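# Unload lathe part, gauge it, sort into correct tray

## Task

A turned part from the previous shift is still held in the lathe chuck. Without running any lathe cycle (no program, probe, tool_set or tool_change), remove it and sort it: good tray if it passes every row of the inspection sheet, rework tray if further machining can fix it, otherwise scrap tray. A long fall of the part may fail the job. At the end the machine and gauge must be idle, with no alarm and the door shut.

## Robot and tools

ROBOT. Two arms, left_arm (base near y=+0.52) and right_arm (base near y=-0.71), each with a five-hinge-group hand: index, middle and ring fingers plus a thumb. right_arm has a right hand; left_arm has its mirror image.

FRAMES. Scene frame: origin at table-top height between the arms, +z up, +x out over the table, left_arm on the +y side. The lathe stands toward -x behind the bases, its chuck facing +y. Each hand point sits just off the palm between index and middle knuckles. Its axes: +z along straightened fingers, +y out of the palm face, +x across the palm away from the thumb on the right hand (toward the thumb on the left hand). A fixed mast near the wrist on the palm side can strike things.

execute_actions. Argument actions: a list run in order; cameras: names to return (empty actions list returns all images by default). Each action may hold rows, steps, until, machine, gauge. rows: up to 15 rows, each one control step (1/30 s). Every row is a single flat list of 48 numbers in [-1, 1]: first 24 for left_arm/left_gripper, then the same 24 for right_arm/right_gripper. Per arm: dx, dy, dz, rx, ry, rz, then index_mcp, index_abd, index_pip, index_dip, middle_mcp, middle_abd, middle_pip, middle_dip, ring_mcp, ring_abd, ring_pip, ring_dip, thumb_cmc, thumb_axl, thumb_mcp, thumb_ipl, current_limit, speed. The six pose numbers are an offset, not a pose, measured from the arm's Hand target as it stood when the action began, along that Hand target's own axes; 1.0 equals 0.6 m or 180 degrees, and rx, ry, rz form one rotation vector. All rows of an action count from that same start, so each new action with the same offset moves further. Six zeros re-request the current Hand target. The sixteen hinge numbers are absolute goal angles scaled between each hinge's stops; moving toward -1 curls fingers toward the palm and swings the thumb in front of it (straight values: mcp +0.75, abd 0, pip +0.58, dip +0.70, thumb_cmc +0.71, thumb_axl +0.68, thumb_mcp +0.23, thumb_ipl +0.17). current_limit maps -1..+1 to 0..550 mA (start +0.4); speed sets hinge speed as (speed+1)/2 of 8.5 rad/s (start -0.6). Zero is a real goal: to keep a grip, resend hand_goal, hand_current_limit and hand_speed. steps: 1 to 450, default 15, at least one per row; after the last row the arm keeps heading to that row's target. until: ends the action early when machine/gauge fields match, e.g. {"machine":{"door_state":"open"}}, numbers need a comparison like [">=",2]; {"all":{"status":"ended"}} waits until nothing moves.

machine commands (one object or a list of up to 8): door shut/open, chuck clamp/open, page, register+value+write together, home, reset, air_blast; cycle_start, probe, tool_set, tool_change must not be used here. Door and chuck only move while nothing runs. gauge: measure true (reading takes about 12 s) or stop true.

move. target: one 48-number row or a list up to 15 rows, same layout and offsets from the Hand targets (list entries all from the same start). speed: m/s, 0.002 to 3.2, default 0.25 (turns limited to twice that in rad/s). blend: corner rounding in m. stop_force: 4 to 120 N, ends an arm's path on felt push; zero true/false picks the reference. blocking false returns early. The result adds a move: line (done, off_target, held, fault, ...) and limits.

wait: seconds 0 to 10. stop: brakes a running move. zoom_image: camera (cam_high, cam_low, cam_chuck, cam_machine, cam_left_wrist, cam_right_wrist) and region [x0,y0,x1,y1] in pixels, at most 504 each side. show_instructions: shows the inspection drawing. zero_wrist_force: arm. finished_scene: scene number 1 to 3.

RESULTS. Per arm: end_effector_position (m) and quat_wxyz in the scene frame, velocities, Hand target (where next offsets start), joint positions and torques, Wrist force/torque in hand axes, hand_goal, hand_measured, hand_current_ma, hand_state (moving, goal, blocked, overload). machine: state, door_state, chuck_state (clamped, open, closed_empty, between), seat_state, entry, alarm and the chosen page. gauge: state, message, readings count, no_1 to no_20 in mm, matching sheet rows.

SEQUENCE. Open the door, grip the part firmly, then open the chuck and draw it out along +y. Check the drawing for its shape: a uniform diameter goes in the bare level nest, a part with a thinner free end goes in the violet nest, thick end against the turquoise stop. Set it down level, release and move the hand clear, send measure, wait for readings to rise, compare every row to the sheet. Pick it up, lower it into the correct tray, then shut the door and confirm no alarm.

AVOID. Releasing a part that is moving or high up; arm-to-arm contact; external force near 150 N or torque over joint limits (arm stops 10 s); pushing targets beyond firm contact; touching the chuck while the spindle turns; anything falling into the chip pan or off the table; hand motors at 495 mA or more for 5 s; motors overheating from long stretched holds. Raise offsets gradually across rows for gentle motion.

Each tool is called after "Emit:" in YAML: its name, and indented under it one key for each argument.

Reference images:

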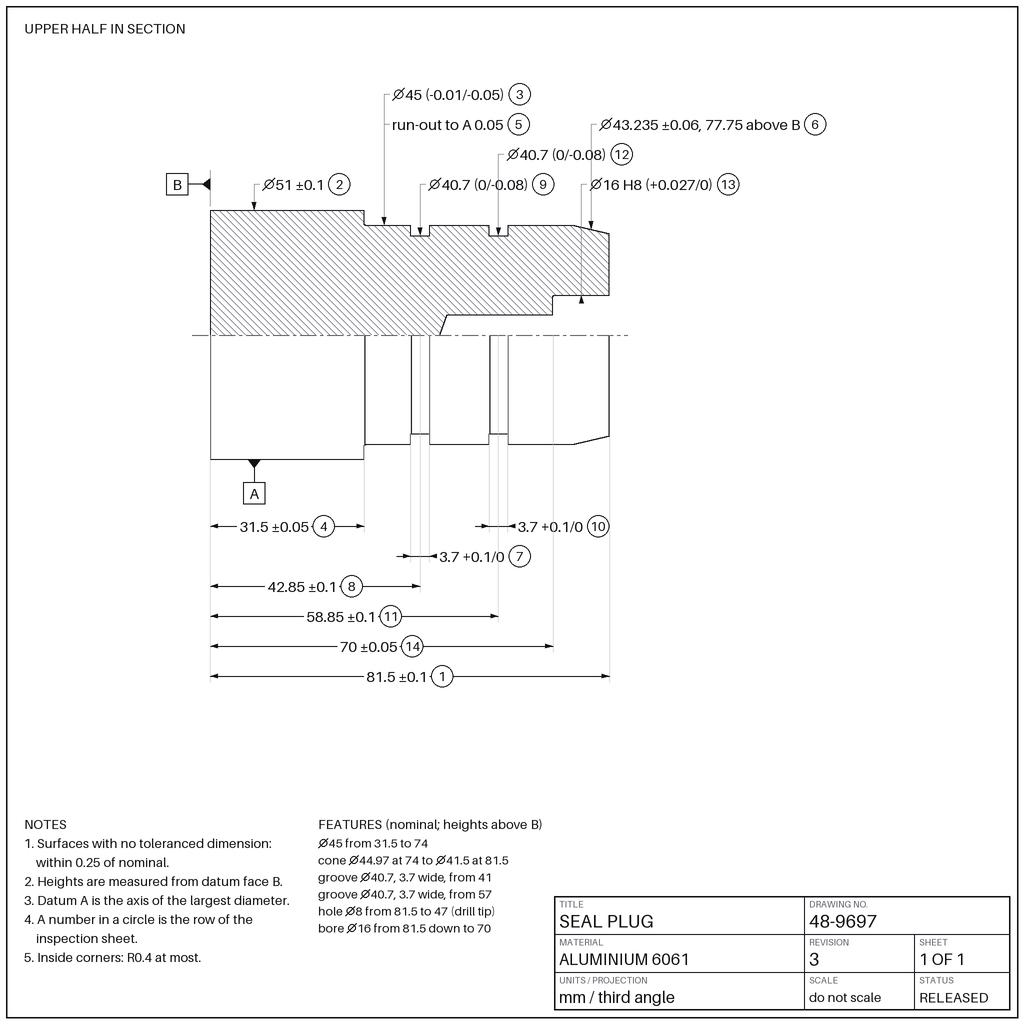

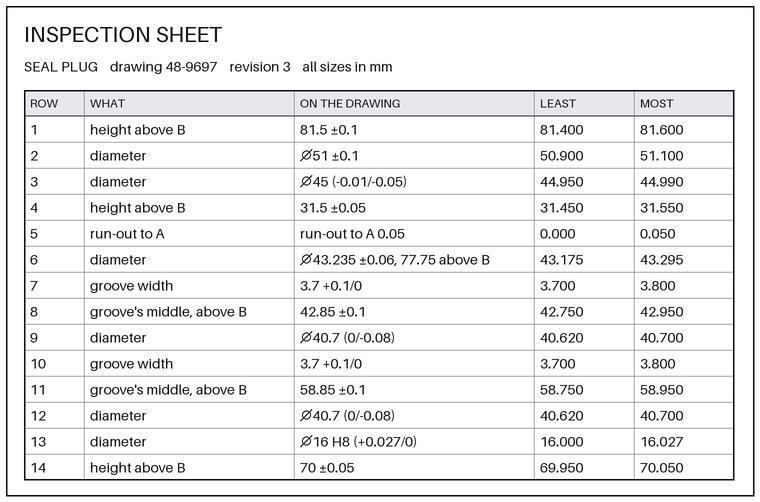

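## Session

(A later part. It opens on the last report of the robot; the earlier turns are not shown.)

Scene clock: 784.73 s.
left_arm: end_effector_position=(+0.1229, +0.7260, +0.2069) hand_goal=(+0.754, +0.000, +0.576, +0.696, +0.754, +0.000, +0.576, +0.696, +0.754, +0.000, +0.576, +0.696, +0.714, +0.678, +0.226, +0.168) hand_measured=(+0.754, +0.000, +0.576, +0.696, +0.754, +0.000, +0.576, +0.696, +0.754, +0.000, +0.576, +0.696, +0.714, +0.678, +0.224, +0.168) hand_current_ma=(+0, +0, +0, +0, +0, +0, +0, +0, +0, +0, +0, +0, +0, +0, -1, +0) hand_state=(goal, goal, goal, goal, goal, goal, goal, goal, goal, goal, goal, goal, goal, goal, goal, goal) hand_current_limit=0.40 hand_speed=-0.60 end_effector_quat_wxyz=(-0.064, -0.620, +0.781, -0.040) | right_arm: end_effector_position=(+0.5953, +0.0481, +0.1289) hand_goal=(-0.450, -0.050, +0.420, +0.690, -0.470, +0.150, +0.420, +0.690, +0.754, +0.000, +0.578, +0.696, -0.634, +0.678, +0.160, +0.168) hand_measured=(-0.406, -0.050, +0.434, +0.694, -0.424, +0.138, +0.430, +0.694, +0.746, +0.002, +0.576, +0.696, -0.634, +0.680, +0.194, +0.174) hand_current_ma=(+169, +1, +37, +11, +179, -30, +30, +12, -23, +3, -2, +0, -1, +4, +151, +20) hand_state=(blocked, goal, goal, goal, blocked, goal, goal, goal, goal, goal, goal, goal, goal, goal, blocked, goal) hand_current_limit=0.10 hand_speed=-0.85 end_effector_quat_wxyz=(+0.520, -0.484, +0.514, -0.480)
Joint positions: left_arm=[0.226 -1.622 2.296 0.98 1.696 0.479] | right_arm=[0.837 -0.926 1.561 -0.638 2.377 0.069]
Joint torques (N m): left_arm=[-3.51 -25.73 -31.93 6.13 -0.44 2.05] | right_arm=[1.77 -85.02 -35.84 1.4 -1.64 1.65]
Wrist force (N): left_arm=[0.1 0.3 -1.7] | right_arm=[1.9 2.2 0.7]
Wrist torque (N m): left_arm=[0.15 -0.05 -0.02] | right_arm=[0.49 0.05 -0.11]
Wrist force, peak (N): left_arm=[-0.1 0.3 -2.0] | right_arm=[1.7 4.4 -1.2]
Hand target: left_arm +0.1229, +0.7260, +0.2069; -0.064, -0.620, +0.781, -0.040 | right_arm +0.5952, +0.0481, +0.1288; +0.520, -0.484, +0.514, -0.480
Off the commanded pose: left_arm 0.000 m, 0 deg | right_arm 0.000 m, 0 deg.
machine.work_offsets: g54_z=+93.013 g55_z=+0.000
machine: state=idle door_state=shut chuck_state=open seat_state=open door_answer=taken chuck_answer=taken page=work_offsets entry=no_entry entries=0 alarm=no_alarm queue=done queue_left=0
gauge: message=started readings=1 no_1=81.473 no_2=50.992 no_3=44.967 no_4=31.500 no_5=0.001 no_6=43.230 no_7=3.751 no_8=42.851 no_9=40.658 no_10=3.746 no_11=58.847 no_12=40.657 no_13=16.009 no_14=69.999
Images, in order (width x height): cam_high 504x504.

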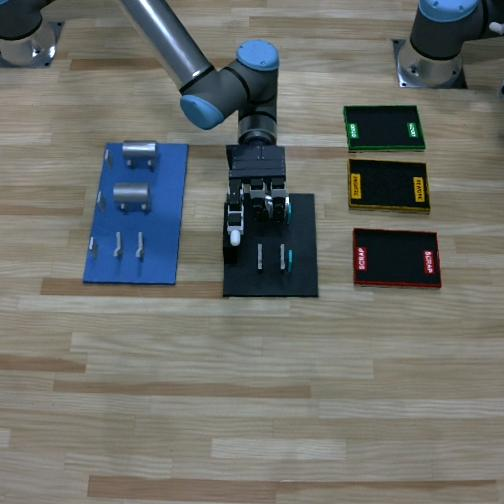

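Emit:
execute_actions:
  actions:
    - {"rows":[[0,0,0,0,0,0,0.754,0,0.576,0.696,0.754,0,0.576,0.696,0.754,0,0.576,0.696,0.714,0.678,0.226,0.168,0.4,-0.6,0,0,0,0,0,0,-0.47,-0.05,0.42,0.69,-0.49,0.15,0.42,0.69,0.753,0,0.577,0.696,-0.635,0.677,0.03,0.12,0.75,-0.85]],"steps":40}
    - {"rows":[[0,0,0,0,0,0,0.754,0,0.576,0.696,0.754,0,0.576,0.696,0.754,0,0.576,0.696,0.714,0.678,0.226,0.168,0.4,-0.6,0,0,0,0,0,0,-0.51,-0.05,0.41,0.68,-0.535,0.15,0.41,0.68,0.753,0,0.577,0.696,-0.635,0.677,0.03,0.12,0.75,-0.9]],"steps":40}
  cameras: []

Scene clock: 791.50 s.
left_arm: end_effector_position=(+0.1229, +0.7260, +0.2069) hand_goal=(+0.754, +0.000, +0.576, +0.696, +0.754, +0.000, +0.576, +0.696, +0.754, +0.000, +0.576, +0.696, +0.714, +0.678, +0.226, +0.168) hand_measured=(+0.754, +0.000, +0.576, +0.696, +0.754, +0.000, +0.576, +0.696, +0.754, +0.000, +0.576, +0.696, +0.714, +0.678, +0.224, +0.168) hand_current_ma=(+0, +0, +0, +0, +0, +0, +0, +0, +0, +0, +0, +0, +0, +0, -1, +0) hand_state=(goal, goal, goal, goal, goal, goal, goal, goal, goal, goal, goal, goal, goal, goal, goal, goal) hand_current_limit=0.40 hand_speed=-0.60 end_effector_quat_wxyz=(-0.064, -0.620, +0.781, -0.040) | right_arm: end_effector_position=(+0.5952, +0.0481, +0.1288) hand_goal=(-0.510, -0.050, +0.410, +0.680, -0.534, +0.150, +0.410, +0.680, +0.754, +0.000, +0.578, +0.696, -0.634, +0.678, +0.030, +0.120) hand_measured=(-0.414, -0.048, +0.442, +0.698, -0.432, +0.138, +0.438, +0.698, +0.746, +0.002, +0.576, +0.696, -0.634, +0.680, +0.192, +0.168) hand_current_ma=(+413, +2, +104, +52, +446, -30, +89, +55, -23, +3, -2, +0, -1, +4, +481, +239) hand_state=(blocked, goal, blocked, goal, blocked, goal, blocked, goal, goal, goal, goal, goal, goal, goal, blocked, blocked) hand_current_limit=0.75 hand_speed=-0.90 end_effector_quat_wxyz=(+0.520, -0.484, +0.514, -0.480)
Joint positions: left_arm=[0.226 -1.622 2.296 0.98 1.696 0.479] | right_arm=[0.837 -0.926 1.561 -0.638 2.377 0.069]
Joint torques (N m): left_arm=[-2.35 -28 -31.31 5.77 -0.16 2.22] | right_arm=[7.68 -68.33 -36.81 1.14 -1.38 1.49]
Wrist force (N): left_arm=[0.4 0.2 -1.4] | right_arm=[1.7 1.4 0.5]
Wrist torque (N m): left_arm=[0.13 -0.08 0.01] | right_arm=[0.53 0.07 -0.10]
Wrist force, peak (N): left_arm=[0.1 0.3 -1.9] | right_arm=[1.9 2.3 -2.2]
Hand target: left_arm +0.1229, +0.7260, +0.2069; -0.064, -0.620, +0.781, -0.040 | right_arm +0.5952, +0.0481, +0.1288; +0.520, -0.484, +0.514, -0.480
Off the commanded pose: left_arm 0.000 m, 0 deg | right_arm 0.000 m, 0 deg.
machine.work_offsets: g54_z=+93.013 g55_z=+0.000
machine: state=idle door_state=shut chuck_state=open seat_state=open door_answer=taken chuck_answer=taken page=work_offsets entry=no_entry entries=0 alarm=no_alarm queue=done queue_left=0
gauge: message=started readings=1 no_1=81.473 no_2=50.992 no_3=44.967 no_4=31.500 no_5=0.001 no_6=43.230 no_7=3.751 no_8=42.851 no_9=40.658 no_10=3.746 no_11=58.847 no_12=40.657 no_13=16.009 no_14=69.999
No camera images: "cameras" was empty.

Emit:
move:
  target:
    - [0,0,0,0,0,0,0.754,0,0.576,0.696,0.754,0,0.576,0.696,0.754,0,0.576,0.696,0.714,0.678,0.226,0.168,0.4,-0.6,-0.00465,-0.0665,0,0,0,0,-0.51,-0.05,0.41,0.68,-0.535,0.15,0.41,0.68,0.753,0,0.577,0.696,-0.635,0.677,0.03,0.12,0.75,-0.9]
    - [0,0,0,0,0,0,0.754,0,0.576,0.696,0.754,0,0.576,0.696,0.754,0,0.576,0.696,0.714,0.678,0.226,0.168,0.4,-0.6,-0.0056,-0.081,0.023,-0.13855,0.00969,0,-0.51,-0.05,0.41,0.68,-0.535,0.15,0.41,0.68,0.753,0,0.577,0.696,-0.635,0.677,0.03,0.12,0.75,-0.9]
  speed: [0.05, 0.1]
  blend: [0.005, 0]
  cameras: ["cam_high", "cam_low"]

Emit:
zoom_image:
  camera: "cam_high"
  region: [210, 140, 330, 260]

Emit:
zoom_image:
  camera: "cam_low"
  region: [130, 200, 270, 320]

Scene clock: 803.83 s.
left_arm: end_effector_position=(+0.1229, +0.7260, +0.2069) hand_goal=(+0.754, +0.000, +0.576, +0.696, +0.754, +0.000, +0.576, +0.696, +0.754, +0.000, +0.576, +0.696, +0.714, +0.678, +0.226, +0.168) hand_measured=(+0.754, +0.000, +0.576, +0.696, +0.754, +0.000, +0.576, +0.696, +0.754, +0.000, +0.576, +0.696, +0.714, +0.678, +0.224, +0.168) hand_current_ma=(+0, +0, +0, +0, +0, +0, +0, +0, +0, +0, +0, +0, +0, +0, -1, +0) hand_state=(goal, goal, goal, goal, goal, goal, goal, goal, goal, goal, goal, goal, goal, goal, goal, goal) hand_current_limit=0.40 hand_speed=-0.60 end_effector_quat_wxyz=(-0.064, -0.620, +0.781, -0.040) | right_arm: end_effector_position=(+0.6091, +0.0480, +0.1775) hand_goal=(-0.510, -0.050, +0.410, +0.680, -0.534, +0.150, +0.410, +0.680, +0.754, +0.000, +0.578, +0.696, -0.634, +0.678, +0.030, +0.120) hand_measured=(-0.418, -0.048, +0.448, +0.698, -0.436, +0.138, +0.442, +0.698, +0.746, +0.002, +0.576, +0.696, -0.630, +0.680, +0.192, +0.168) hand_current_ma=(+397, +3, +132, +53, +422, -30, +104, +57, -23, +3, -2, +0, +11, +4, +481, +239) hand_state=(blocked, goal, blocked, goal, blocked, goal, blocked, goal, goal, goal, goal, goal, goal, goal, blocked, blocked) hand_current_limit=0.75 hand_speed=-0.90 end_effector_quat_wxyz=(-0.396, +0.578, -0.614, +0.365)
Joint positions: left_arm=[0.226 -1.622 2.296 0.98 1.696 0.479] | right_arm=[0.778 -0.87 1.212 0.222 2.234 0.442]
Joint torques (N m): left_arm=[-1.72 -27.04 -32.02 5.8 -0.21 2.05] | right_arm=[17.92 -105.48 -43.73 1.53 2.36 -1.4]
Wrist force (N): left_arm=[-0.4 0.1 -1.6] | right_arm=[1.5 7.4 0.8]
Wrist torque (N m): left_arm=[0.13 0.02 -0.05] | right_arm=[0.83 0.00 0.01]
Wrist force, peak (N): left_arm=[-0.2 0.5 -2.1] | right_arm=[2.1 8.4 -0.4]
Hand target: left_arm +0.1229, +0.7260, +0.2069; -0.064, -0.620, +0.781, -0.040 | right_arm +0.6089, +0.0481, +0.1776; -0.396, +0.578, -0.614, +0.365
Off the commanded pose: left_arm 0.000 m, 0 deg | right_arm 0.000 m, 0 deg.
machine.work_offsets: g54_z=+93.013 g55_z=+0.000
machine: state=idle door_state=shut chuck_state=open seat_state=open door_answer=taken chuck_answer=taken page=work_offsets entry=no_entry entries=0 alarm=no_alarm queue=done queue_left=0
gauge: message=started readings=1 no_1=81.473 no_2=50.992 no_3=44.967 no_4=31.500 no_5=0.001 no_6=43.230 no_7=3.751 no_8=42.851 no_9=40.658 no_10=3.746 no_11=58.847 no_12=40.657 no_13=16.009 no_14=69.999
move: done
Images, in order (width x height): cam_high 504x504, cam_low 504x504.

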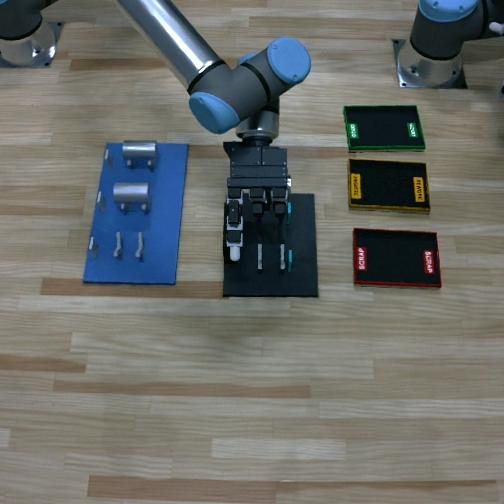

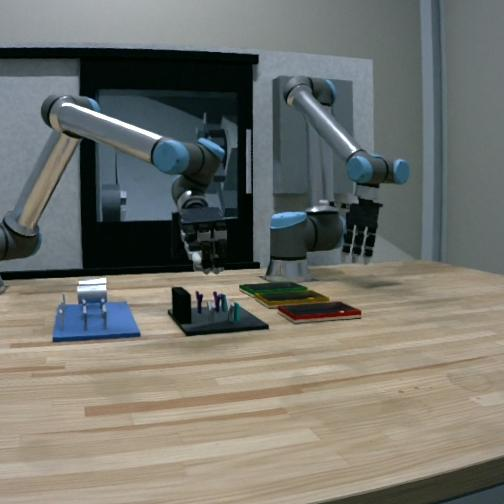

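Scaled by 4.200 from the camera's 504x504 image, which has a finer 720x720 frame.

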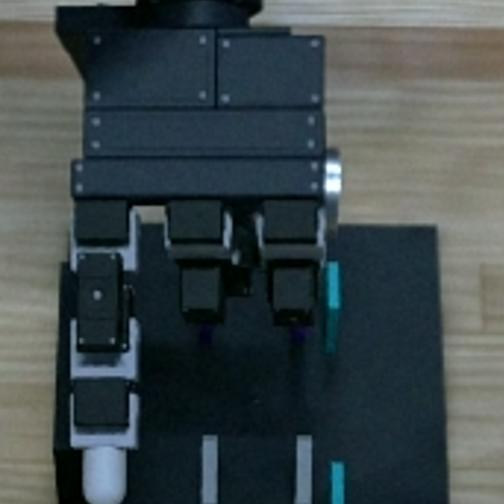

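Scaled by 3.600 from the camera's 504x504 image, which has a finer 720x720 frame.

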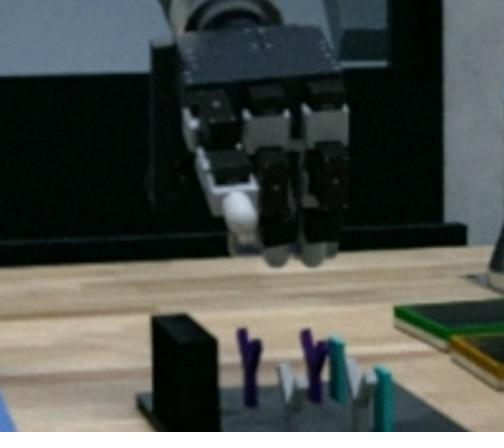

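Emit:
move:
  target:
    - [0,0,0,0,0,0,0.754,0,0.576,0.696,0.754,0,0.576,0.696,0.754,0,0.576,0.696,0.714,0.678,0.226,0.168,0.4,-0.6,-0.01292,-0.18459,-0.08628,0,0,0,-0.51,-0.05,0.41,0.68,-0.535,0.15,0.41,0.68,0.753,0,0.577,0.696,-0.635,0.677,0.03,0.12,0.75,-0.9]
    - [0,0,0,0,0,0,0.754,0,0.576,0.696,0.754,0,0.576,0.696,0.754,0,0.576,0.696,0.714,0.678,0.226,0.168,0.4,-0.6,-0.58462,0.07383,-0.55353,-0.01034,-0.14767,-0.06902,-0.51,-0.05,0.41,0.68,-0.535,0.15,0.41,0.68,0.753,0,0.577,0.696,-0.635,0.677,0.03,0.12,0.75,-0.9]
    - [0,0,0,0,0,0,0.754,0,0.576,0.696,0.754,0,0.576,0.696,0.754,0,0.576,0.696,0.714,0.678,0.226,0.168,0.4,-0.6,-0.5717,0.25842,-0.46725,-0.01034,-0.14767,-0.06902,-0.51,-0.05,0.41,0.68,-0.535,0.15,0.41,0.68,0.753,0,0.577,0.696,-0.635,0.677,0.03,0.12,0.75,-0.9]
  speed: [0.15, 0.2, 0.12]
  blend: [0.05, 0.04, 0]
  cameras: ["cam_high", "cam_low"]

Emit:
zoom_image:
  camera: "cam_high"
  region: [320, 60, 480, 220]

Emit:
zoom_image:
  camera: "cam_low"
  region: [200, 180, 380, 340]

Scene clock: 834.73 s.
left_arm: end_effector_position=(+0.1229, +0.7260, +0.2069) hand_goal=(+0.754, +0.000, +0.576, +0.696, +0.754, +0.000, +0.576, +0.696, +0.754, +0.000, +0.576, +0.696, +0.714, +0.678, +0.226, +0.168) hand_measured=(+0.754, +0.000, +0.576, +0.696, +0.754, +0.000, +0.576, +0.696, +0.754, +0.000, +0.576, +0.696, +0.714, +0.678, +0.224, +0.168) hand_current_ma=(+0, +0, +0, +0, +0, +0, +0, +0, +0, +0, +0, +0, +0, +0, -1, +0) hand_state=(goal, goal, goal, goal, goal, goal, goal, goal, goal, goal, goal, goal, goal, goal, goal, goal) hand_current_limit=0.40 hand_speed=-0.60 end_effector_quat_wxyz=(-0.064, -0.620, +0.781, -0.040) | right_arm: end_effector_position=(+0.2961, +0.3981, +0.1771) hand_goal=(-0.510, -0.050, +0.410, +0.680, -0.534, +0.150, +0.410, +0.680, +0.754, +0.000, +0.578, +0.696, -0.634, +0.678, +0.030, +0.120) hand_measured=(-0.418, -0.048, +0.450, +0.698, -0.436, +0.138, +0.442, +0.698, +0.746, +0.002, +0.576, +0.696, -0.628, +0.680, +0.192, +0.168) hand_current_ma=(+397, +3, +136, +55, +422, -30, +104, +58, -23, +3, -2, +0, +15, +4, +481, +239) hand_state=(blocked, goal, blocked, goal, blocked, goal, blocked, goal, goal, goal, goal, goal, goal, goal, blocked, blocked) hand_current_limit=0.75 hand_speed=-0.90 end_effector_quat_wxyz=(-0.475, +0.715, -0.447, +0.253)
Joint positions: left_arm=[0.226 -1.622 2.296 0.98 1.696 0.479] | right_arm=[1.182 -0.635 0.783 0.375 2.141 0.371]
Joint torques (N m): left_arm=[-2.18 -27.35 -31.8 6.04 -0.38 2.01] | right_arm=[-16.1 -120.44 -57.77 3.58 -1.74 -1.71]
Wrist force (N): left_arm=[0.1 0.2 -1.4] | right_arm=[2.0 6.5 1.5]
Wrist torque (N m): left_arm=[0.12 -0.05 -0.01] | right_arm=[0.72 -0.06 0.23]
Wrist force, peak (N): left_arm=[-0.2 0.2 -2.2] | right_arm=[1.6 9.5 2.1]
Hand target: left_arm +0.1229, +0.7260, +0.2069; -0.064, -0.620, +0.781, -0.040 | right_arm +0.2961, +0.3981, +0.1773; -0.475, +0.715, -0.447, +0.253
Off the commanded pose: left_arm 0.000 m, 0 deg | right_arm 0.000 m, 0 deg.
machine.work_offsets: g54_z=+93.013 g55_z=+0.000
machine: state=idle door_state=shut chuck_state=open seat_state=open door_answer=taken chuck_answer=taken page=work_offsets entry=no_entry entries=0 alarm=no_alarm queue=done queue_left=0
gauge: message=started readings=1 no_1=81.473 no_2=50.992 no_3=44.967 no_4=31.500 no_5=0.001 no_6=43.230 no_7=3.751 no_8=42.851 no_9=40.658 no_10=3.746 no_11=58.847 no_12=40.657 no_13=16.009 no_14=69.999
move: done
Images, in order (width x height): cam_high 504x504, cam_low 504x504.

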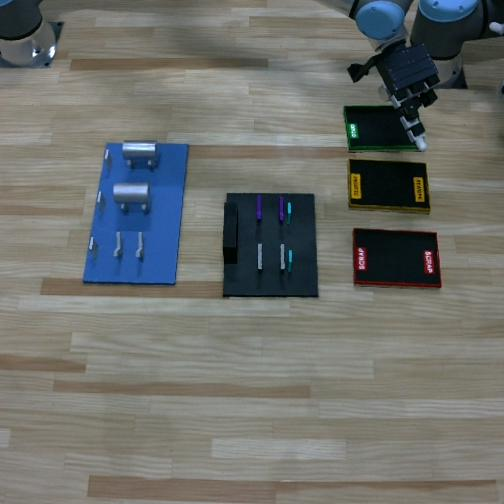

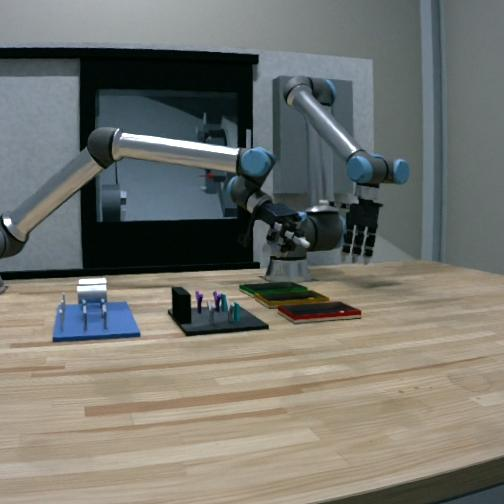

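Scaled by 3.150 from the camera's 504x504 image, which has a finer 720x720 frame.

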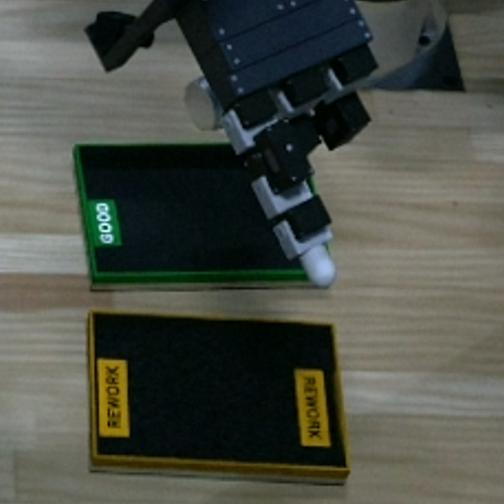

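Scaled by 2.800 from the camera's 504x504 image, which has a finer 720x720 frame.

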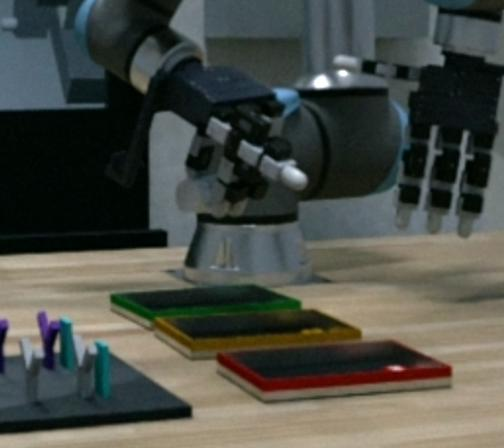

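Emit:
move:
  target: [0,0,0,0,0,0,0.754,0,0.576,0.696,0.754,0,0.576,0.696,0.754,0,0.576,0.696,0.714,0.678,0.226,0.168,0.4,-0.6,0.00844,0.12055,0.05635,0,0,0,-0.51,-0.05,0.41,0.68,-0.535,0.15,0.41,0.68,0.753,0,0.577,0.696,-0.635,0.677,0.03,0.12,0.75,-0.9]
  speed: 0.1
  cameras: ["cam_high", "cam_low", "cam_machine"]

Emit:
zoom_image:
  camera: "cam_high"
  region: [320, 60, 480, 220]

Emit:
zoom_image:
  camera: "cam_low"
  region: [220, 220, 340, 340]

Scene clock: 849.60 s.
left_arm: end_effector_position=(+0.1229, +0.7260, +0.2069) hand_goal=(+0.754, +0.000, +0.576, +0.696, +0.754, +0.000, +0.576, +0.696, +0.754, +0.000, +0.576, +0.696, +0.714, +0.678, +0.226, +0.168) hand_measured=(+0.754, +0.000, +0.576, +0.696, +0.754, +0.000, +0.576, +0.696, +0.754, +0.000, +0.576, +0.696, +0.714, +0.678, +0.224, +0.168) hand_current_ma=(+0, +0, +0, +0, +0, +0, +0, +0, +0, +0, +0, +0, +0, +0, -1, +0) hand_state=(goal, goal, goal, goal, goal, goal, goal, goal, goal, goal, goal, goal, goal, goal, goal, goal) hand_current_limit=0.40 hand_speed=-0.60 end_effector_quat_wxyz=(-0.064, -0.620, +0.781, -0.040) | right_arm: end_effector_position=(+0.2963, +0.3981, +0.0969) hand_goal=(-0.510, -0.050, +0.410, +0.680, -0.534, +0.150, +0.410, +0.680, +0.754, +0.000, +0.578, +0.696, -0.634, +0.678, +0.030, +0.120) hand_measured=(-0.418, -0.048, +0.450, +0.698, -0.436, +0.138, +0.442, +0.698, +0.746, +0.002, +0.576, +0.696, -0.628, +0.680, +0.192, +0.168) hand_current_ma=(+397, +3, +136, +55, +422, -30, +104, +58, -23, +3, -2, +0, +15, +4, +481, +239) hand_state=(blocked, goal, blocked, goal, blocked, goal, blocked, goal, goal, goal, goal, goal, goal, goal, blocked, blocked) hand_current_limit=0.75 hand_speed=-0.90 end_effector_quat_wxyz=(-0.475, +0.715, -0.447, +0.253) end_effector_velocity=(+0.001, -0.001, +0.006) end_effector_angular_velocity=(+0.000, +0.001, -0.001)
Joint positions: left_arm=[0.226 -1.622 2.296 0.98 1.696 0.479] | right_arm=[1.181 -0.599 0.857 0.264 2.141 0.371]
Joint velocities: left_arm=[within noise] | right_arm=[-0.001 -0.003 -0.004 0.009 0 0.001]
Joint torques (N m): left_arm=[-1.81 -27.38 -31.17 5.79 -0.37 2.25] | right_arm=[-16.37 -118.02 -56.24 3.32 -1.65 -1.35]
Wrist force (N): left_arm=[0.0 0.4 -1.8] | right_arm=[2.2 5.9 1.2]
Wrist torque (N m): left_arm=[0.18 -0.05 -0.03] | right_arm=[0.64 -0.11 0.23]
Wrist force, peak (N): left_arm=[0.4 0.5 -2.1] | right_arm=[2.3 8.8 2.0]
Hand target: left_arm +0.1229, +0.7260, +0.2069; -0.064, -0.620, +0.781, -0.040 | right_arm +0.2963, +0.3981, +0.0973; -0.475, +0.715, -0.447, +0.253
Off the commanded pose: left_arm 0.000 m, 0 deg | right_arm 0.000 m, 0 deg.
machine.work_offsets: g54_z=+93.013 g55_z=+0.000
machine: state=idle door_state=shut chuck_state=open seat_state=open door_answer=taken chuck_answer=taken page=work_offsets entry=no_entry entries=0 alarm=no_alarm queue=done queue_left=0
gauge: message=started readings=1 no_1=81.473 no_2=50.992 no_3=44.967 no_4=31.500 no_5=0.001 no_6=43.230 no_7=3.751 no_8=42.851 no_9=40.658 no_10=3.746 no_11=58.847 no_12=40.657 no_13=16.009 no_14=69.999
move: done
Images, in order (width x height): cam_high 504x504, cam_low 504x504, cam_machine 504x504.

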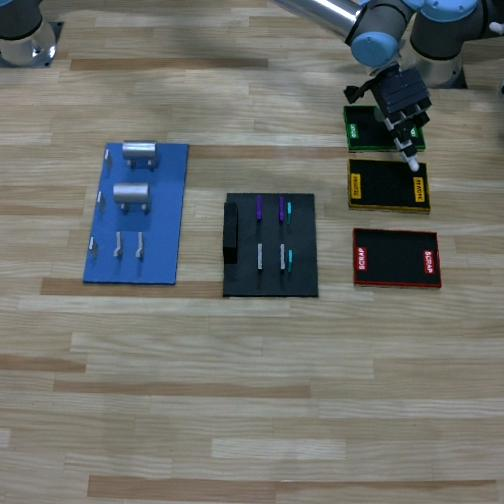

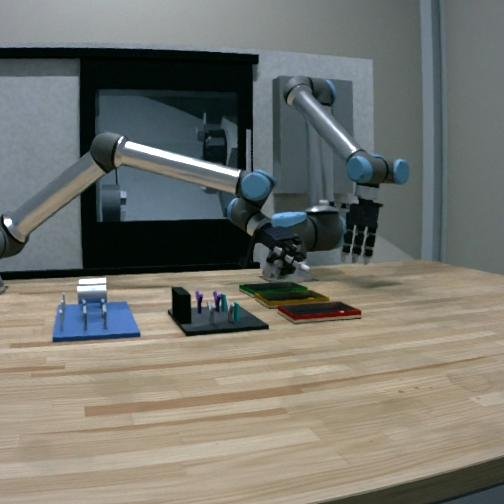

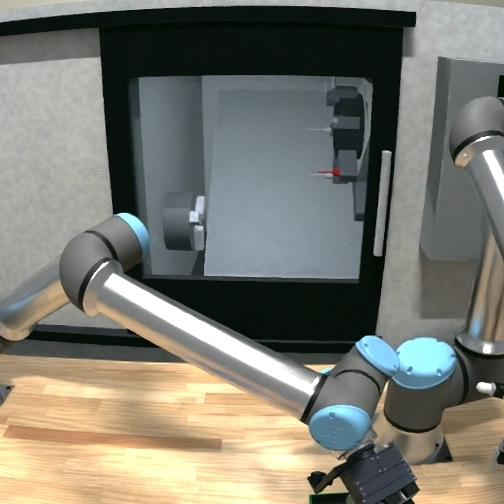

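Scaled by 3.150 from the camera's 504x504 image, which has a finer 720x720 frame.

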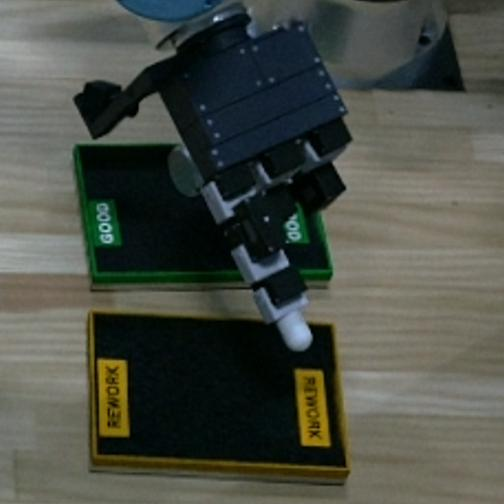

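Scaled by 4.200 from the camera's 504x504 image, which has a finer 720x720 frame.

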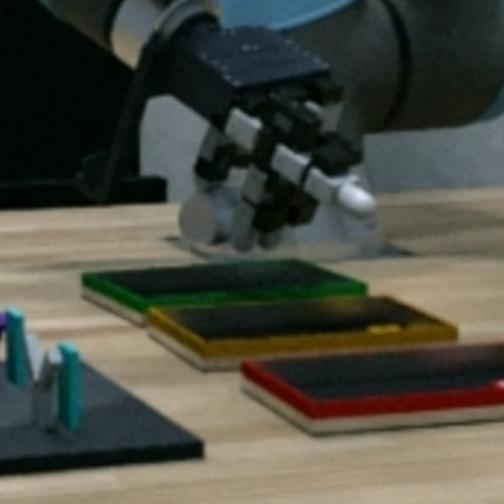

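Emit:
move:
  target: [0,0,0,0,0,0,0.754,0,0.576,0.696,0.754,0,0.576,0.696,0.754,0,0.576,0.696,0.714,0.678,0.226,0.168,0.4,-0.6,0.00633,0.09041,0.04226,0,0,0,-0.51,-0.05,0.41,0.68,-0.535,0.15,0.41,0.68,0.753,0,0.577,0.696,-0.635,0.677,0.03,0.12,0.75,-0.9]
  speed: 0.02
  stop_force: 5
  cameras: ["cam_high", "cam_low"]

Emit:
zoom_image:
  camera: "cam_high"
  region: [320, 60, 480, 220]

Emit:
zoom_image:
  camera: "cam_low"
  region: [220, 220, 340, 340]

Scene clock: 860.87 s.
left_arm: end_effector_position=(+0.1229, +0.7260, +0.2069) hand_goal=(+0.754, +0.000, +0.576, +0.696, +0.754, +0.000, +0.576, +0.696, +0.754, +0.000, +0.576, +0.696, +0.714, +0.678, +0.226, +0.168) hand_measured=(+0.754, +0.000, +0.576, +0.696, +0.754, +0.000, +0.576, +0.696, +0.754, +0.000, +0.576, +0.696, +0.714, +0.678, +0.224, +0.168) hand_current_ma=(+0, +0, +0, +0, +0, +0, +0, +0, +0, +0, +0, +0, +0, +0, -1, +0) hand_state=(goal, goal, goal, goal, goal, goal, goal, goal, goal, goal, goal, goal, goal, goal, goal, goal) hand_current_limit=0.40 hand_speed=-0.60 end_effector_quat_wxyz=(-0.064, -0.620, +0.781, -0.040) | right_arm: end_effector_position=(+0.2964, +0.3982, +0.0520) hand_goal=(-0.510, -0.050, +0.410, +0.680, -0.534, +0.150, +0.410, +0.680, +0.754, +0.000, +0.578, +0.696, -0.634, +0.678, +0.030, +0.120) hand_measured=(-0.420, -0.048, +0.450, +0.698, -0.438, +0.138, +0.442, +0.698, +0.746, +0.002, +0.576, +0.696, -0.630, +0.680, +0.192, +0.168) hand_current_ma=(+387, +2, +136, +55, +415, -30, +104, +58, -23, +3, -2, +0, +11, +4, +481, +239) hand_state=(blocked, goal, blocked, goal, blocked, goal, blocked, goal, goal, goal, goal, goal, goal, goal, blocked, blocked) hand_current_limit=0.75 hand_speed=-0.90 end_effector_quat_wxyz=(-0.475, +0.715, -0.447, +0.253)
Joint positions: left_arm=[0.226 -1.622 2.296 0.98 1.696 0.479] | right_arm=[1.181 -0.572 0.887 0.208 2.141 0.371]
Joint torques (N m): left_arm=[-2.55 -27.69 -31.95 5.92 -0.3 2.22] | right_arm=[-5.65 -116.34 -52.22 4.09 -2.04 -1.73]
Wrist force (N): left_arm=[0.6 0.0 -1.5] | right_arm=[2.2 1.7 -0.3]
Wrist torque (N m): left_arm=[0.10 -0.12 0.03] | right_arm=[0.59 -0.10 0.30]
Wrist force, peak (N): left_arm=[-0.4 0.1 -2.3] | right_arm=[2.3 7.2 1.5]
Hand target: left_arm +0.1229, +0.7260, +0.2069; -0.064, -0.620, +0.781, -0.040 | right_arm +0.2964, +0.3982, +0.0520; -0.475, +0.715, -0.447, +0.253 (not the last commanded pose)
Off the commanded pose: left_arm 0.000 m, 0 deg | right_arm 0.015 m, 0 deg.
machine.work_offsets: g54_z=+93.013 g55_z=+0.000
machine: state=idle door_state=shut chuck_state=open seat_state=open door_answer=taken chuck_answer=taken page=work_offsets entry=no_entry entries=0 alarm=no_alarm queue=done queue_left=0
gauge: message=started readings=1 no_1=81.473 no_2=50.992 no_3=44.967 no_4=31.500 no_5=0.001 no_6=43.230 no_7=3.751 no_8=42.851 no_9=40.658 no_10=3.746 no_11=58.847 no_12=40.657 no_13=16.009 no_14=69.999
move: contact (right_arm)
Images, in order (width x height): cam_high 504x504, cam_low 504x504.

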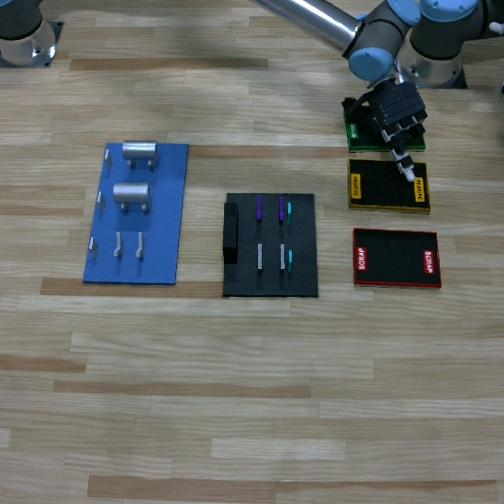

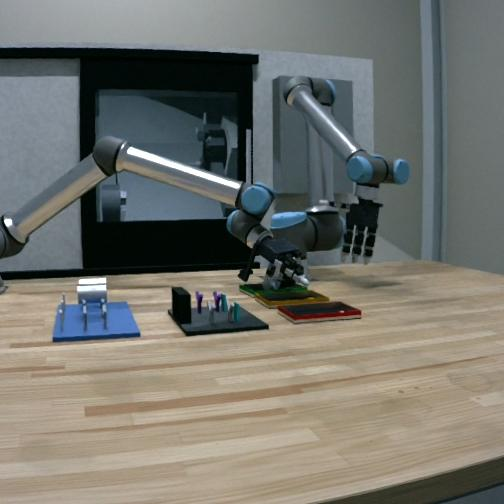

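Scaled by 3.150 from the camera's 504x504 image, which has a finer 720x720 frame.

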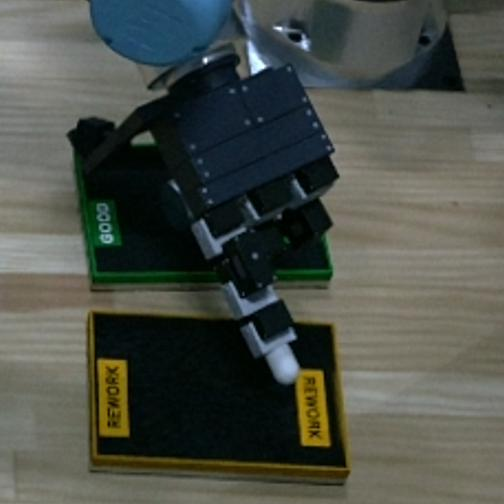

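Scaled by 4.200 from the camera's 504x504 image, which has a finer 720x720 frame.

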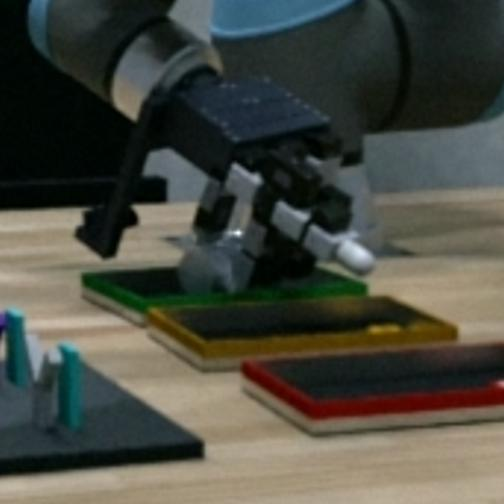

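Emit:
execute_actions:
  actions:
    - {"rows":[[0,0,0,0,0,0,0.754,0,0.576,0.696,0.754,0,0.576,0.696,0.754,0,0.576,0.696,0.714,0.678,0.226,0.168,0.4,-0.6,-0.0001,-0.0015,-0.0007,0,0,0,-0.44,-0.05,0.431,0.696,-0.45,0.15,0.431,0.696,0.753,0,0.577,0.696,-0.635,0.677,0.17,0.168,0.4,-0.94]],"steps":60}
    - {"rows":[[0,0,0,0,0,0,0.754,0,0.576,0.696,0.754,0,0.576,0.696,0.754,0,0.576,0.696,0.714,0.678,0.226,0.168,0.4,-0.6,-0.0001,-0.0015,-0.0007,0,0,0,-0.35,-0.05,0.431,0.696,-0.35,0.15,0.431,0.696,0.753,0,0.577,0.696,-0.635,0.677,0.32,0.168,0.4,-0.95]],"steps":120}
  cameras: ["cam_high", "cam_low"]

Emit:
zoom_image:
  camera: "cam_low"
  region: [220, 220, 340, 340]

Scene clock: 879.47 s.
left_arm: end_effector_position=(+0.1229, +0.7260, +0.2069) hand_goal=(+0.754, +0.000, +0.576, +0.696, +0.754, +0.000, +0.576, +0.696, +0.754, +0.000, +0.576, +0.696, +0.714, +0.678, +0.226, +0.168) hand_measured=(+0.754, +0.000, +0.576, +0.696, +0.754, +0.000, +0.576, +0.696, +0.754, +0.000, +0.576, +0.696, +0.714, +0.678, +0.224, +0.168) hand_current_ma=(+0, +0, +0, +0, +0, +0, +0, +0, +0, +0, +0, +0, +0, +0, -1, +0) hand_state=(goal, goal, goal, goal, goal, goal, goal, goal, goal, goal, goal, goal, goal, goal, goal, goal) hand_current_limit=0.40 hand_speed=-0.60 end_effector_quat_wxyz=(-0.064, -0.620, +0.781, -0.040) | right_arm: end_effector_position=(+0.2964, +0.3982, +0.0540) hand_goal=(-0.350, -0.050, +0.432, +0.696, -0.350, +0.150, +0.432, +0.696, +0.754, +0.000, +0.578, +0.696, -0.634, +0.678, +0.320, +0.168) hand_measured=(-0.378, -0.048, +0.424, +0.692, -0.388, +0.138, +0.422, +0.690, +0.746, +0.002, +0.576, +0.696, -0.638, +0.680, +0.314, +0.170) hand_current_ma=(-99, +3, -22, -9, -142, -27, -27, -14, -23, +3, -2, +0, -8, +3, -24, +5) hand_state=(blocked, goal, goal, goal, blocked, goal, goal, goal, goal, goal, goal, goal, goal, goal, goal, goal) hand_current_limit=0.40 hand_speed=-0.95 end_effector_quat_wxyz=(-0.475, +0.715, -0.447, +0.253)
Joint positions: left_arm=[0.226 -1.622 2.296 0.98 1.696 0.479] | right_arm=[1.181 -0.573 0.886 0.21 2.141 0.371]
Joint torques (N m): left_arm=[-2.81 -26.35 -32.55 5.86 -0.38 2.15] | right_arm=[4.23 -115.76 -50.23 0.68 -1.74 0.41]
Wrist force (N): left_arm=[-0.2 0.3 -1.5] | right_arm=[1.6 2.3 -2.2]
Wrist torque (N m): left_arm=[0.13 -0.01 -0.04] | right_arm=[0.36 -0.04 0.25]
Wrist force, peak (N): left_arm=[0.4 0.6 -2.2] | right_arm=[2.1 5.9 -0.3]
Hand target: left_arm +0.1229, +0.7260, +0.2069; -0.064, -0.620, +0.781, -0.040 | right_arm +0.2964, +0.3982, +0.0540; -0.475, +0.715, -0.447, +0.253
Off the commanded pose: left_arm 0.000 m, 0 deg | right_arm 0.000 m, 0 deg.
machine.work_offsets: g54_z=+93.013 g55_z=+0.000
machine: state=idle door_state=shut chuck_state=open seat_state=open door_answer=taken chuck_answer=taken page=work_offsets entry=no_entry entries=0 alarm=no_alarm queue=done queue_left=0
gauge: message=started readings=1 no_1=81.473 no_2=50.992 no_3=44.967 no_4=31.500 no_5=0.001 no_6=43.230 no_7=3.751 no_8=42.851 no_9=40.658 no_10=3.746 no_11=58.847 no_12=40.657 no_13=16.009 no_14=69.999
Images, in order (width x height): cam_high 504x504, cam_low 504x504.

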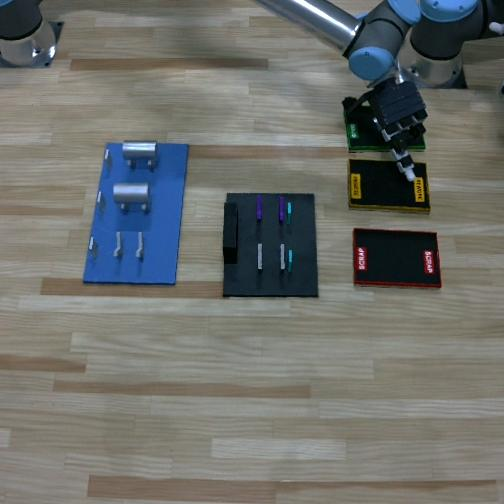

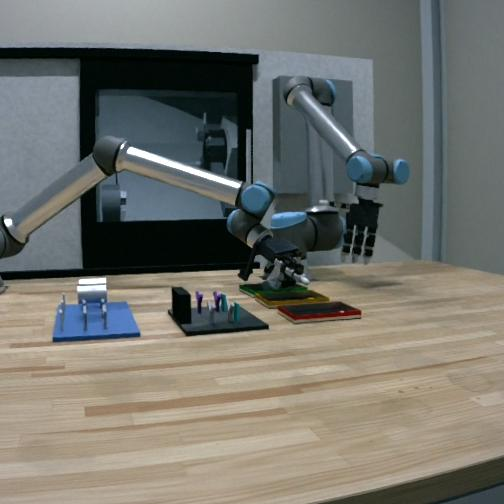

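Scaled by 4.200 from the camera's 504x504 image, which has a finer 720x720 frame.

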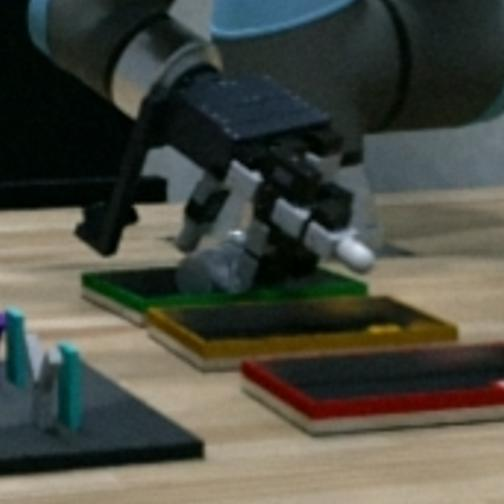

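Emit:
execute_actions:
  actions:
    - {"rows":[[0,0,0,0,0,0,0.754,0,0.576,0.696,0.754,0,0.576,0.696,0.754,0,0.576,0.696,0.714,0.678,0.226,0.168,0.4,-0.6,-0.0001,-0.0015,-0.0007,0,0,0,-0.35,-0.05,0.431,0.696,-0.35,0.15,0.431,0.696,0.753,0,0.577,0.696,-0.635,0.677,0.34,0.168,0.4,-0.95],[0,0,0,0,0,0,0.754,0,0.576,0.696,0.754,0,0.576,0.696,0.754,0,0.576,0.696,0.714,0.678,0.226,0.168,0.4,-0.6,-0.0002,-0.003,-0.0014,0,0,0,-0.35,-0.05,0.431,0.696,-0.35,0.15,0.431,0.696,0.753,0,0.577,0.696,-0.635,0.677,0.34,0.168,0.4,-0.95],[0,0,0,0,0,0,0.754,0,0.576,0.696,0.754,0,0.576,0.696,0.754,0,0.576,0.696,0.714,0.678,0.226,0.168,0.4,-0.6,-0.0003,-0.0045,-0.0021,0,0,0,-0.35,-0.05,0.431,0.696,-0.35,0.15,0.431,0.696,0.753,0,0.577,0.696,-0.635,0.677,0.34,0.168,0.4,-0.95],[0,0,0,0,0,0,0.754,0,0.576,0.696,0.754,0,0.576,0.696,0.754,0,0.576,0.696,0.714,0.678,0.226,0.168,0.4,-0.6,-0.0004,-0.006,-0.0028,0,0,0,-0.35,-0.05,0.431,0.696,-0.35,0.15,0.431,0.696,0.753,0,0.577,0.696,-0.635,0.677,0.34,0.168,0.4,-0.95]],"steps":45}
  cameras: ["cam_low"]

Emit:
zoom_image:
  camera: "cam_low"
  region: [220, 220, 340, 340]

Scene clock: 888.77 s.
left_arm: end_effector_position=(+0.1229, +0.7260, +0.2069) hand_goal=(+0.754, +0.000, +0.576, +0.696, +0.754, +0.000, +0.576, +0.696, +0.754, +0.000, +0.576, +0.696, +0.714, +0.678, +0.226, +0.168) hand_measured=(+0.754, +0.000, +0.576, +0.696, +0.754, +0.000, +0.576, +0.696, +0.754, +0.000, +0.576, +0.696, +0.714, +0.678, +0.224, +0.168) hand_current_ma=(+0, +0, +0, +0, +0, +0, +0, +0, +0, +0, +0, +0, +0, +0, -1, +0) hand_state=(goal, goal, goal, goal, goal, goal, goal, goal, goal, goal, goal, goal, goal, goal, goal, goal) hand_current_limit=0.40 hand_speed=-0.60 end_effector_quat_wxyz=(-0.064, -0.620, +0.781, -0.040) | right_arm: end_effector_position=(+0.2964, +0.3982, +0.0580) hand_goal=(-0.350, -0.050, +0.432, +0.696, -0.350, +0.150, +0.432, +0.696, +0.754, +0.000, +0.578, +0.696, -0.634, +0.678, +0.340, +0.168) hand_measured=(-0.348, -0.048, +0.432, +0.694, -0.354, +0.138, +0.428, +0.692, +0.746, +0.002, +0.576, +0.696, -0.638, +0.680, +0.332, +0.170) hand_current_ma=(+4, +3, -1, -4, -8, -27, -8, -8, -23, +3, -2, +0, -8, +3, -25, +4) hand_state=(goal, goal, goal, goal, goal, goal, goal, goal, goal, goal, goal, goal, goal, goal, goal, goal) hand_current_limit=0.40 hand_speed=-0.95 end_effector_quat_wxyz=(-0.475, +0.715, -0.447, +0.253)
Joint positions: left_arm=[0.226 -1.622 2.296 0.98 1.696 0.479] | right_arm=[1.181 -0.576 0.883 0.215 2.141 0.371]
Joint torques (N m): left_arm=[-1.3 -27.03 -31.53 5.68 -0.35 2.29] | right_arm=[-7.31 -89.34 -37.97 -1.31 -0.86 -0.08]
Wrist force (N): left_arm=[-0.3 0.7 -1.5] | right_arm=[1.2 3.8 -0.3]
Wrist torque (N m): left_arm=[0.18 0.00 -0.06] | right_arm=[0.53 0.00 0.22]
Wrist force, peak (N): left_arm=[0.1 0.2 -2.1] | right_arm=[1.9 3.2 -2.5]
Hand target: left_arm +0.1229, +0.7260, +0.2069; -0.064, -0.620, +0.781, -0.040 | right_arm +0.2964, +0.3982, +0.0580; -0.475, +0.715, -0.447, +0.253
Off the commanded pose: left_arm 0.000 m, 0 deg | right_arm 0.000 m, 0 deg.
machine.work_offsets: g54_z=+93.013 g55_z=+0.000
machine: state=idle door_state=shut chuck_state=open seat_state=open door_answer=taken chuck_answer=taken page=work_offsets entry=no_entry entries=0 alarm=no_alarm queue=done queue_left=0
gauge: message=started readings=1 no_1=81.473 no_2=50.992 no_3=44.967 no_4=31.500 no_5=0.001 no_6=43.230 no_7=3.751 no_8=42.851 no_9=40.658 no_10=3.746 no_11=58.847 no_12=40.657 no_13=16.009 no_14=69.999
Images, in order (width x height): cam_low 504x504.

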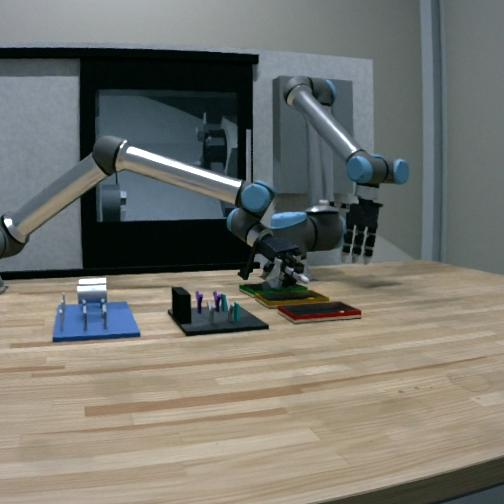

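Scaled by 4.200 from the camera's 504x504 image, which has a finer 720x720 frame.

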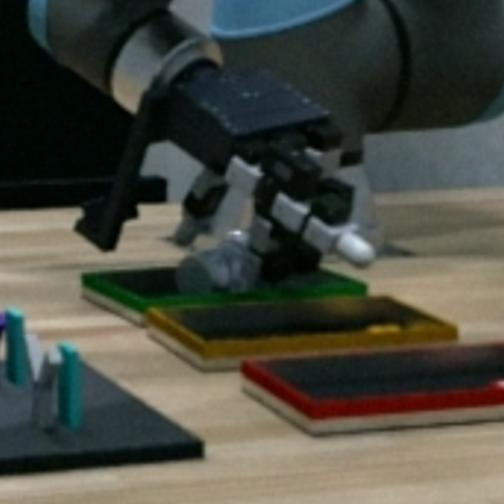

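Emit:
move:
  target:
    - [0,0,0,0,0,0,0.754,0,0.576,0.696,0.754,0,0.576,0.696,0.754,0,0.576,0.696,0.714,0.678,0.226,0.168,0.4,-0.6,-0.00317,-0.04521,-0.02113,0,0,0,-0.33,-0.05,0.431,0.696,-0.33,0.15,0.431,0.696,0.753,0,0.577,0.696,-0.635,0.677,0.34,0.168,0.4,-0.95]
    - [0,0,0,0,0,0,0.754,0,0.576,0.696,0.754,0,0.576,0.696,0.754,0,0.576,0.696,0.714,0.678,0.226,0.168,0.4,-0.6,-0.01266,-0.18082,-0.08452,0,0,0,-0.33,-0.05,0.431,0.696,-0.33,0.15,0.431,0.696,0.753,0,0.577,0.696,-0.635,0.677,0.34,0.168,0.4,-0.95]
  speed: [0.04, 0.12]
  blend: [0.01, 0]
  cameras: ["cam_high", "cam_low"]

Emit:
zoom_image:
  camera: "cam_high"
  region: [320, 60, 480, 220]

Emit:
zoom_image:
  camera: "cam_low"
  region: [220, 220, 340, 340]

Scene clock: 896.57 s.
left_arm: end_effector_position=(+0.1229, +0.7260, +0.2069) hand_goal=(+0.754, +0.000, +0.576, +0.696, +0.754, +0.000, +0.576, +0.696, +0.754, +0.000, +0.576, +0.696, +0.714, +0.678, +0.226, +0.168) hand_measured=(+0.754, +0.000, +0.576, +0.696, +0.754, +0.000, +0.576, +0.696, +0.754, +0.000, +0.576, +0.696, +0.714, +0.678, +0.224, +0.168) hand_current_ma=(+0, +0, +0, +0, +0, +0, +0, +0, +0, +0, +0, +0, +0, +0, -1, +0) hand_state=(goal, goal, goal, goal, goal, goal, goal, goal, goal, goal, goal, goal, goal, goal, goal, goal) hand_current_limit=0.40 hand_speed=-0.60 end_effector_quat_wxyz=(-0.064, -0.620, +0.781, -0.040) | right_arm: end_effector_position=(+0.2962, +0.3980, +0.1782) hand_goal=(-0.330, -0.050, +0.432, +0.696, -0.330, +0.150, +0.432, +0.696, +0.754, +0.000, +0.578, +0.696, -0.634, +0.678, +0.340, +0.168) hand_measured=(-0.328, -0.048, +0.432, +0.694, -0.334, +0.138, +0.428, +0.692, +0.746, +0.002, +0.576, +0.696, -0.638, +0.680, +0.334, +0.170) hand_current_ma=(+3, +3, -1, -4, -9, -27, -8, -8, -23, +3, -2, +0, -7, +3, -23, +4) hand_state=(goal, goal, goal, goal, goal, goal, goal, goal, goal, goal, goal, goal, goal, goal, goal, goal) hand_current_limit=0.40 hand_speed=-0.95 end_effector_quat_wxyz=(-0.475, +0.715, -0.447, +0.253)
Joint positions: left_arm=[0.226 -1.622 2.296 0.98 1.696 0.479] | right_arm=[1.181 -0.636 0.782 0.376 2.141 0.371]
Joint torques (N m): left_arm=[-3.77 -26.82 -32.15 6.06 -0.32 2.28] | right_arm=[16.74 -87.64 -40.56 -1.7 2.25 1.59]
Wrist force (N): left_arm=[0.4 0.2 -1.4] | right_arm=[1.8 3.7 -0.5]
Wrist torque (N m): left_arm=[0.11 -0.08 0.01] | right_arm=[0.55 -0.04 0.27]
Wrist force, peak (N): left_arm=[-0.1 0.5 -2.1] | right_arm=[1.7 4.6 0.1]
Hand target: left_arm +0.1229, +0.7260, +0.2069; -0.064, -0.620, +0.781, -0.040 | right_arm +0.2961, +0.3981, +0.1780; -0.475, +0.715, -0.447, +0.253
Off the commanded pose: left_arm 0.000 m, 0 deg | right_arm 0.000 m, 0 deg.
machine.work_offsets: g54_z=+93.013 g55_z=+0.000
machine: state=idle door_state=shut chuck_state=open seat_state=open door_answer=taken chuck_answer=taken page=work_offsets entry=no_entry entries=0 alarm=no_alarm queue=done queue_left=0
gauge: message=started readings=1 no_1=81.473 no_2=50.992 no_3=44.967 no_4=31.500 no_5=0.001 no_6=43.230 no_7=3.751 no_8=42.851 no_9=40.658 no_10=3.746 no_11=58.847 no_12=40.657 no_13=16.009 no_14=69.999
move: done
Images, in order (width x height): cam_high 504x504, cam_low 504x504.

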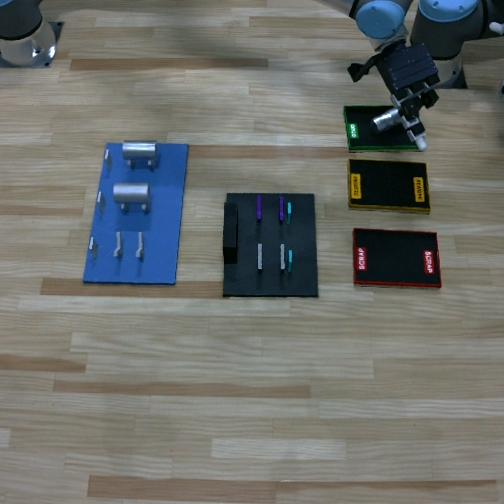

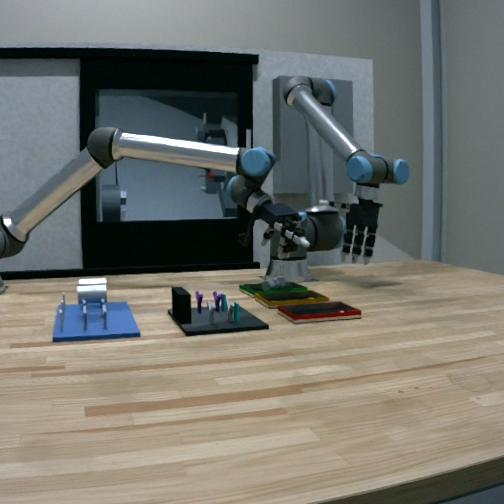

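Scaled by 3.150 from the camera's 504x504 image, which has a finer 720x720 frame.

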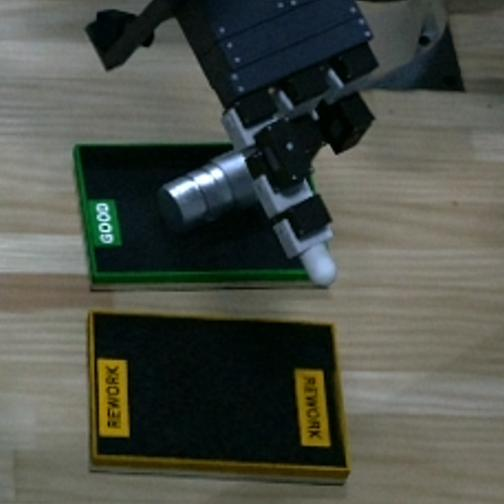

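Scaled by 4.200 from the camera's 504x504 image, which has a finer 720x720 frame.

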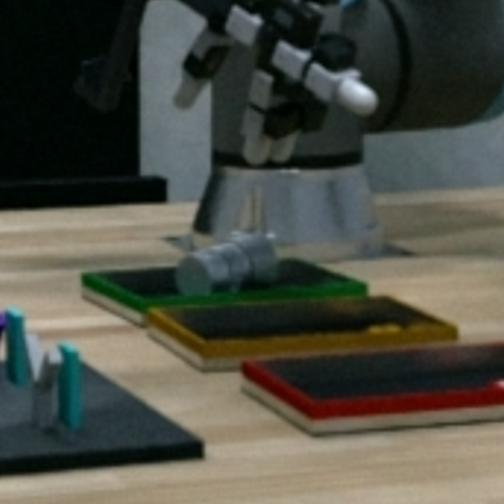

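Emit:
finished_scene:
  scene: 3

The scene is finished: the task was done.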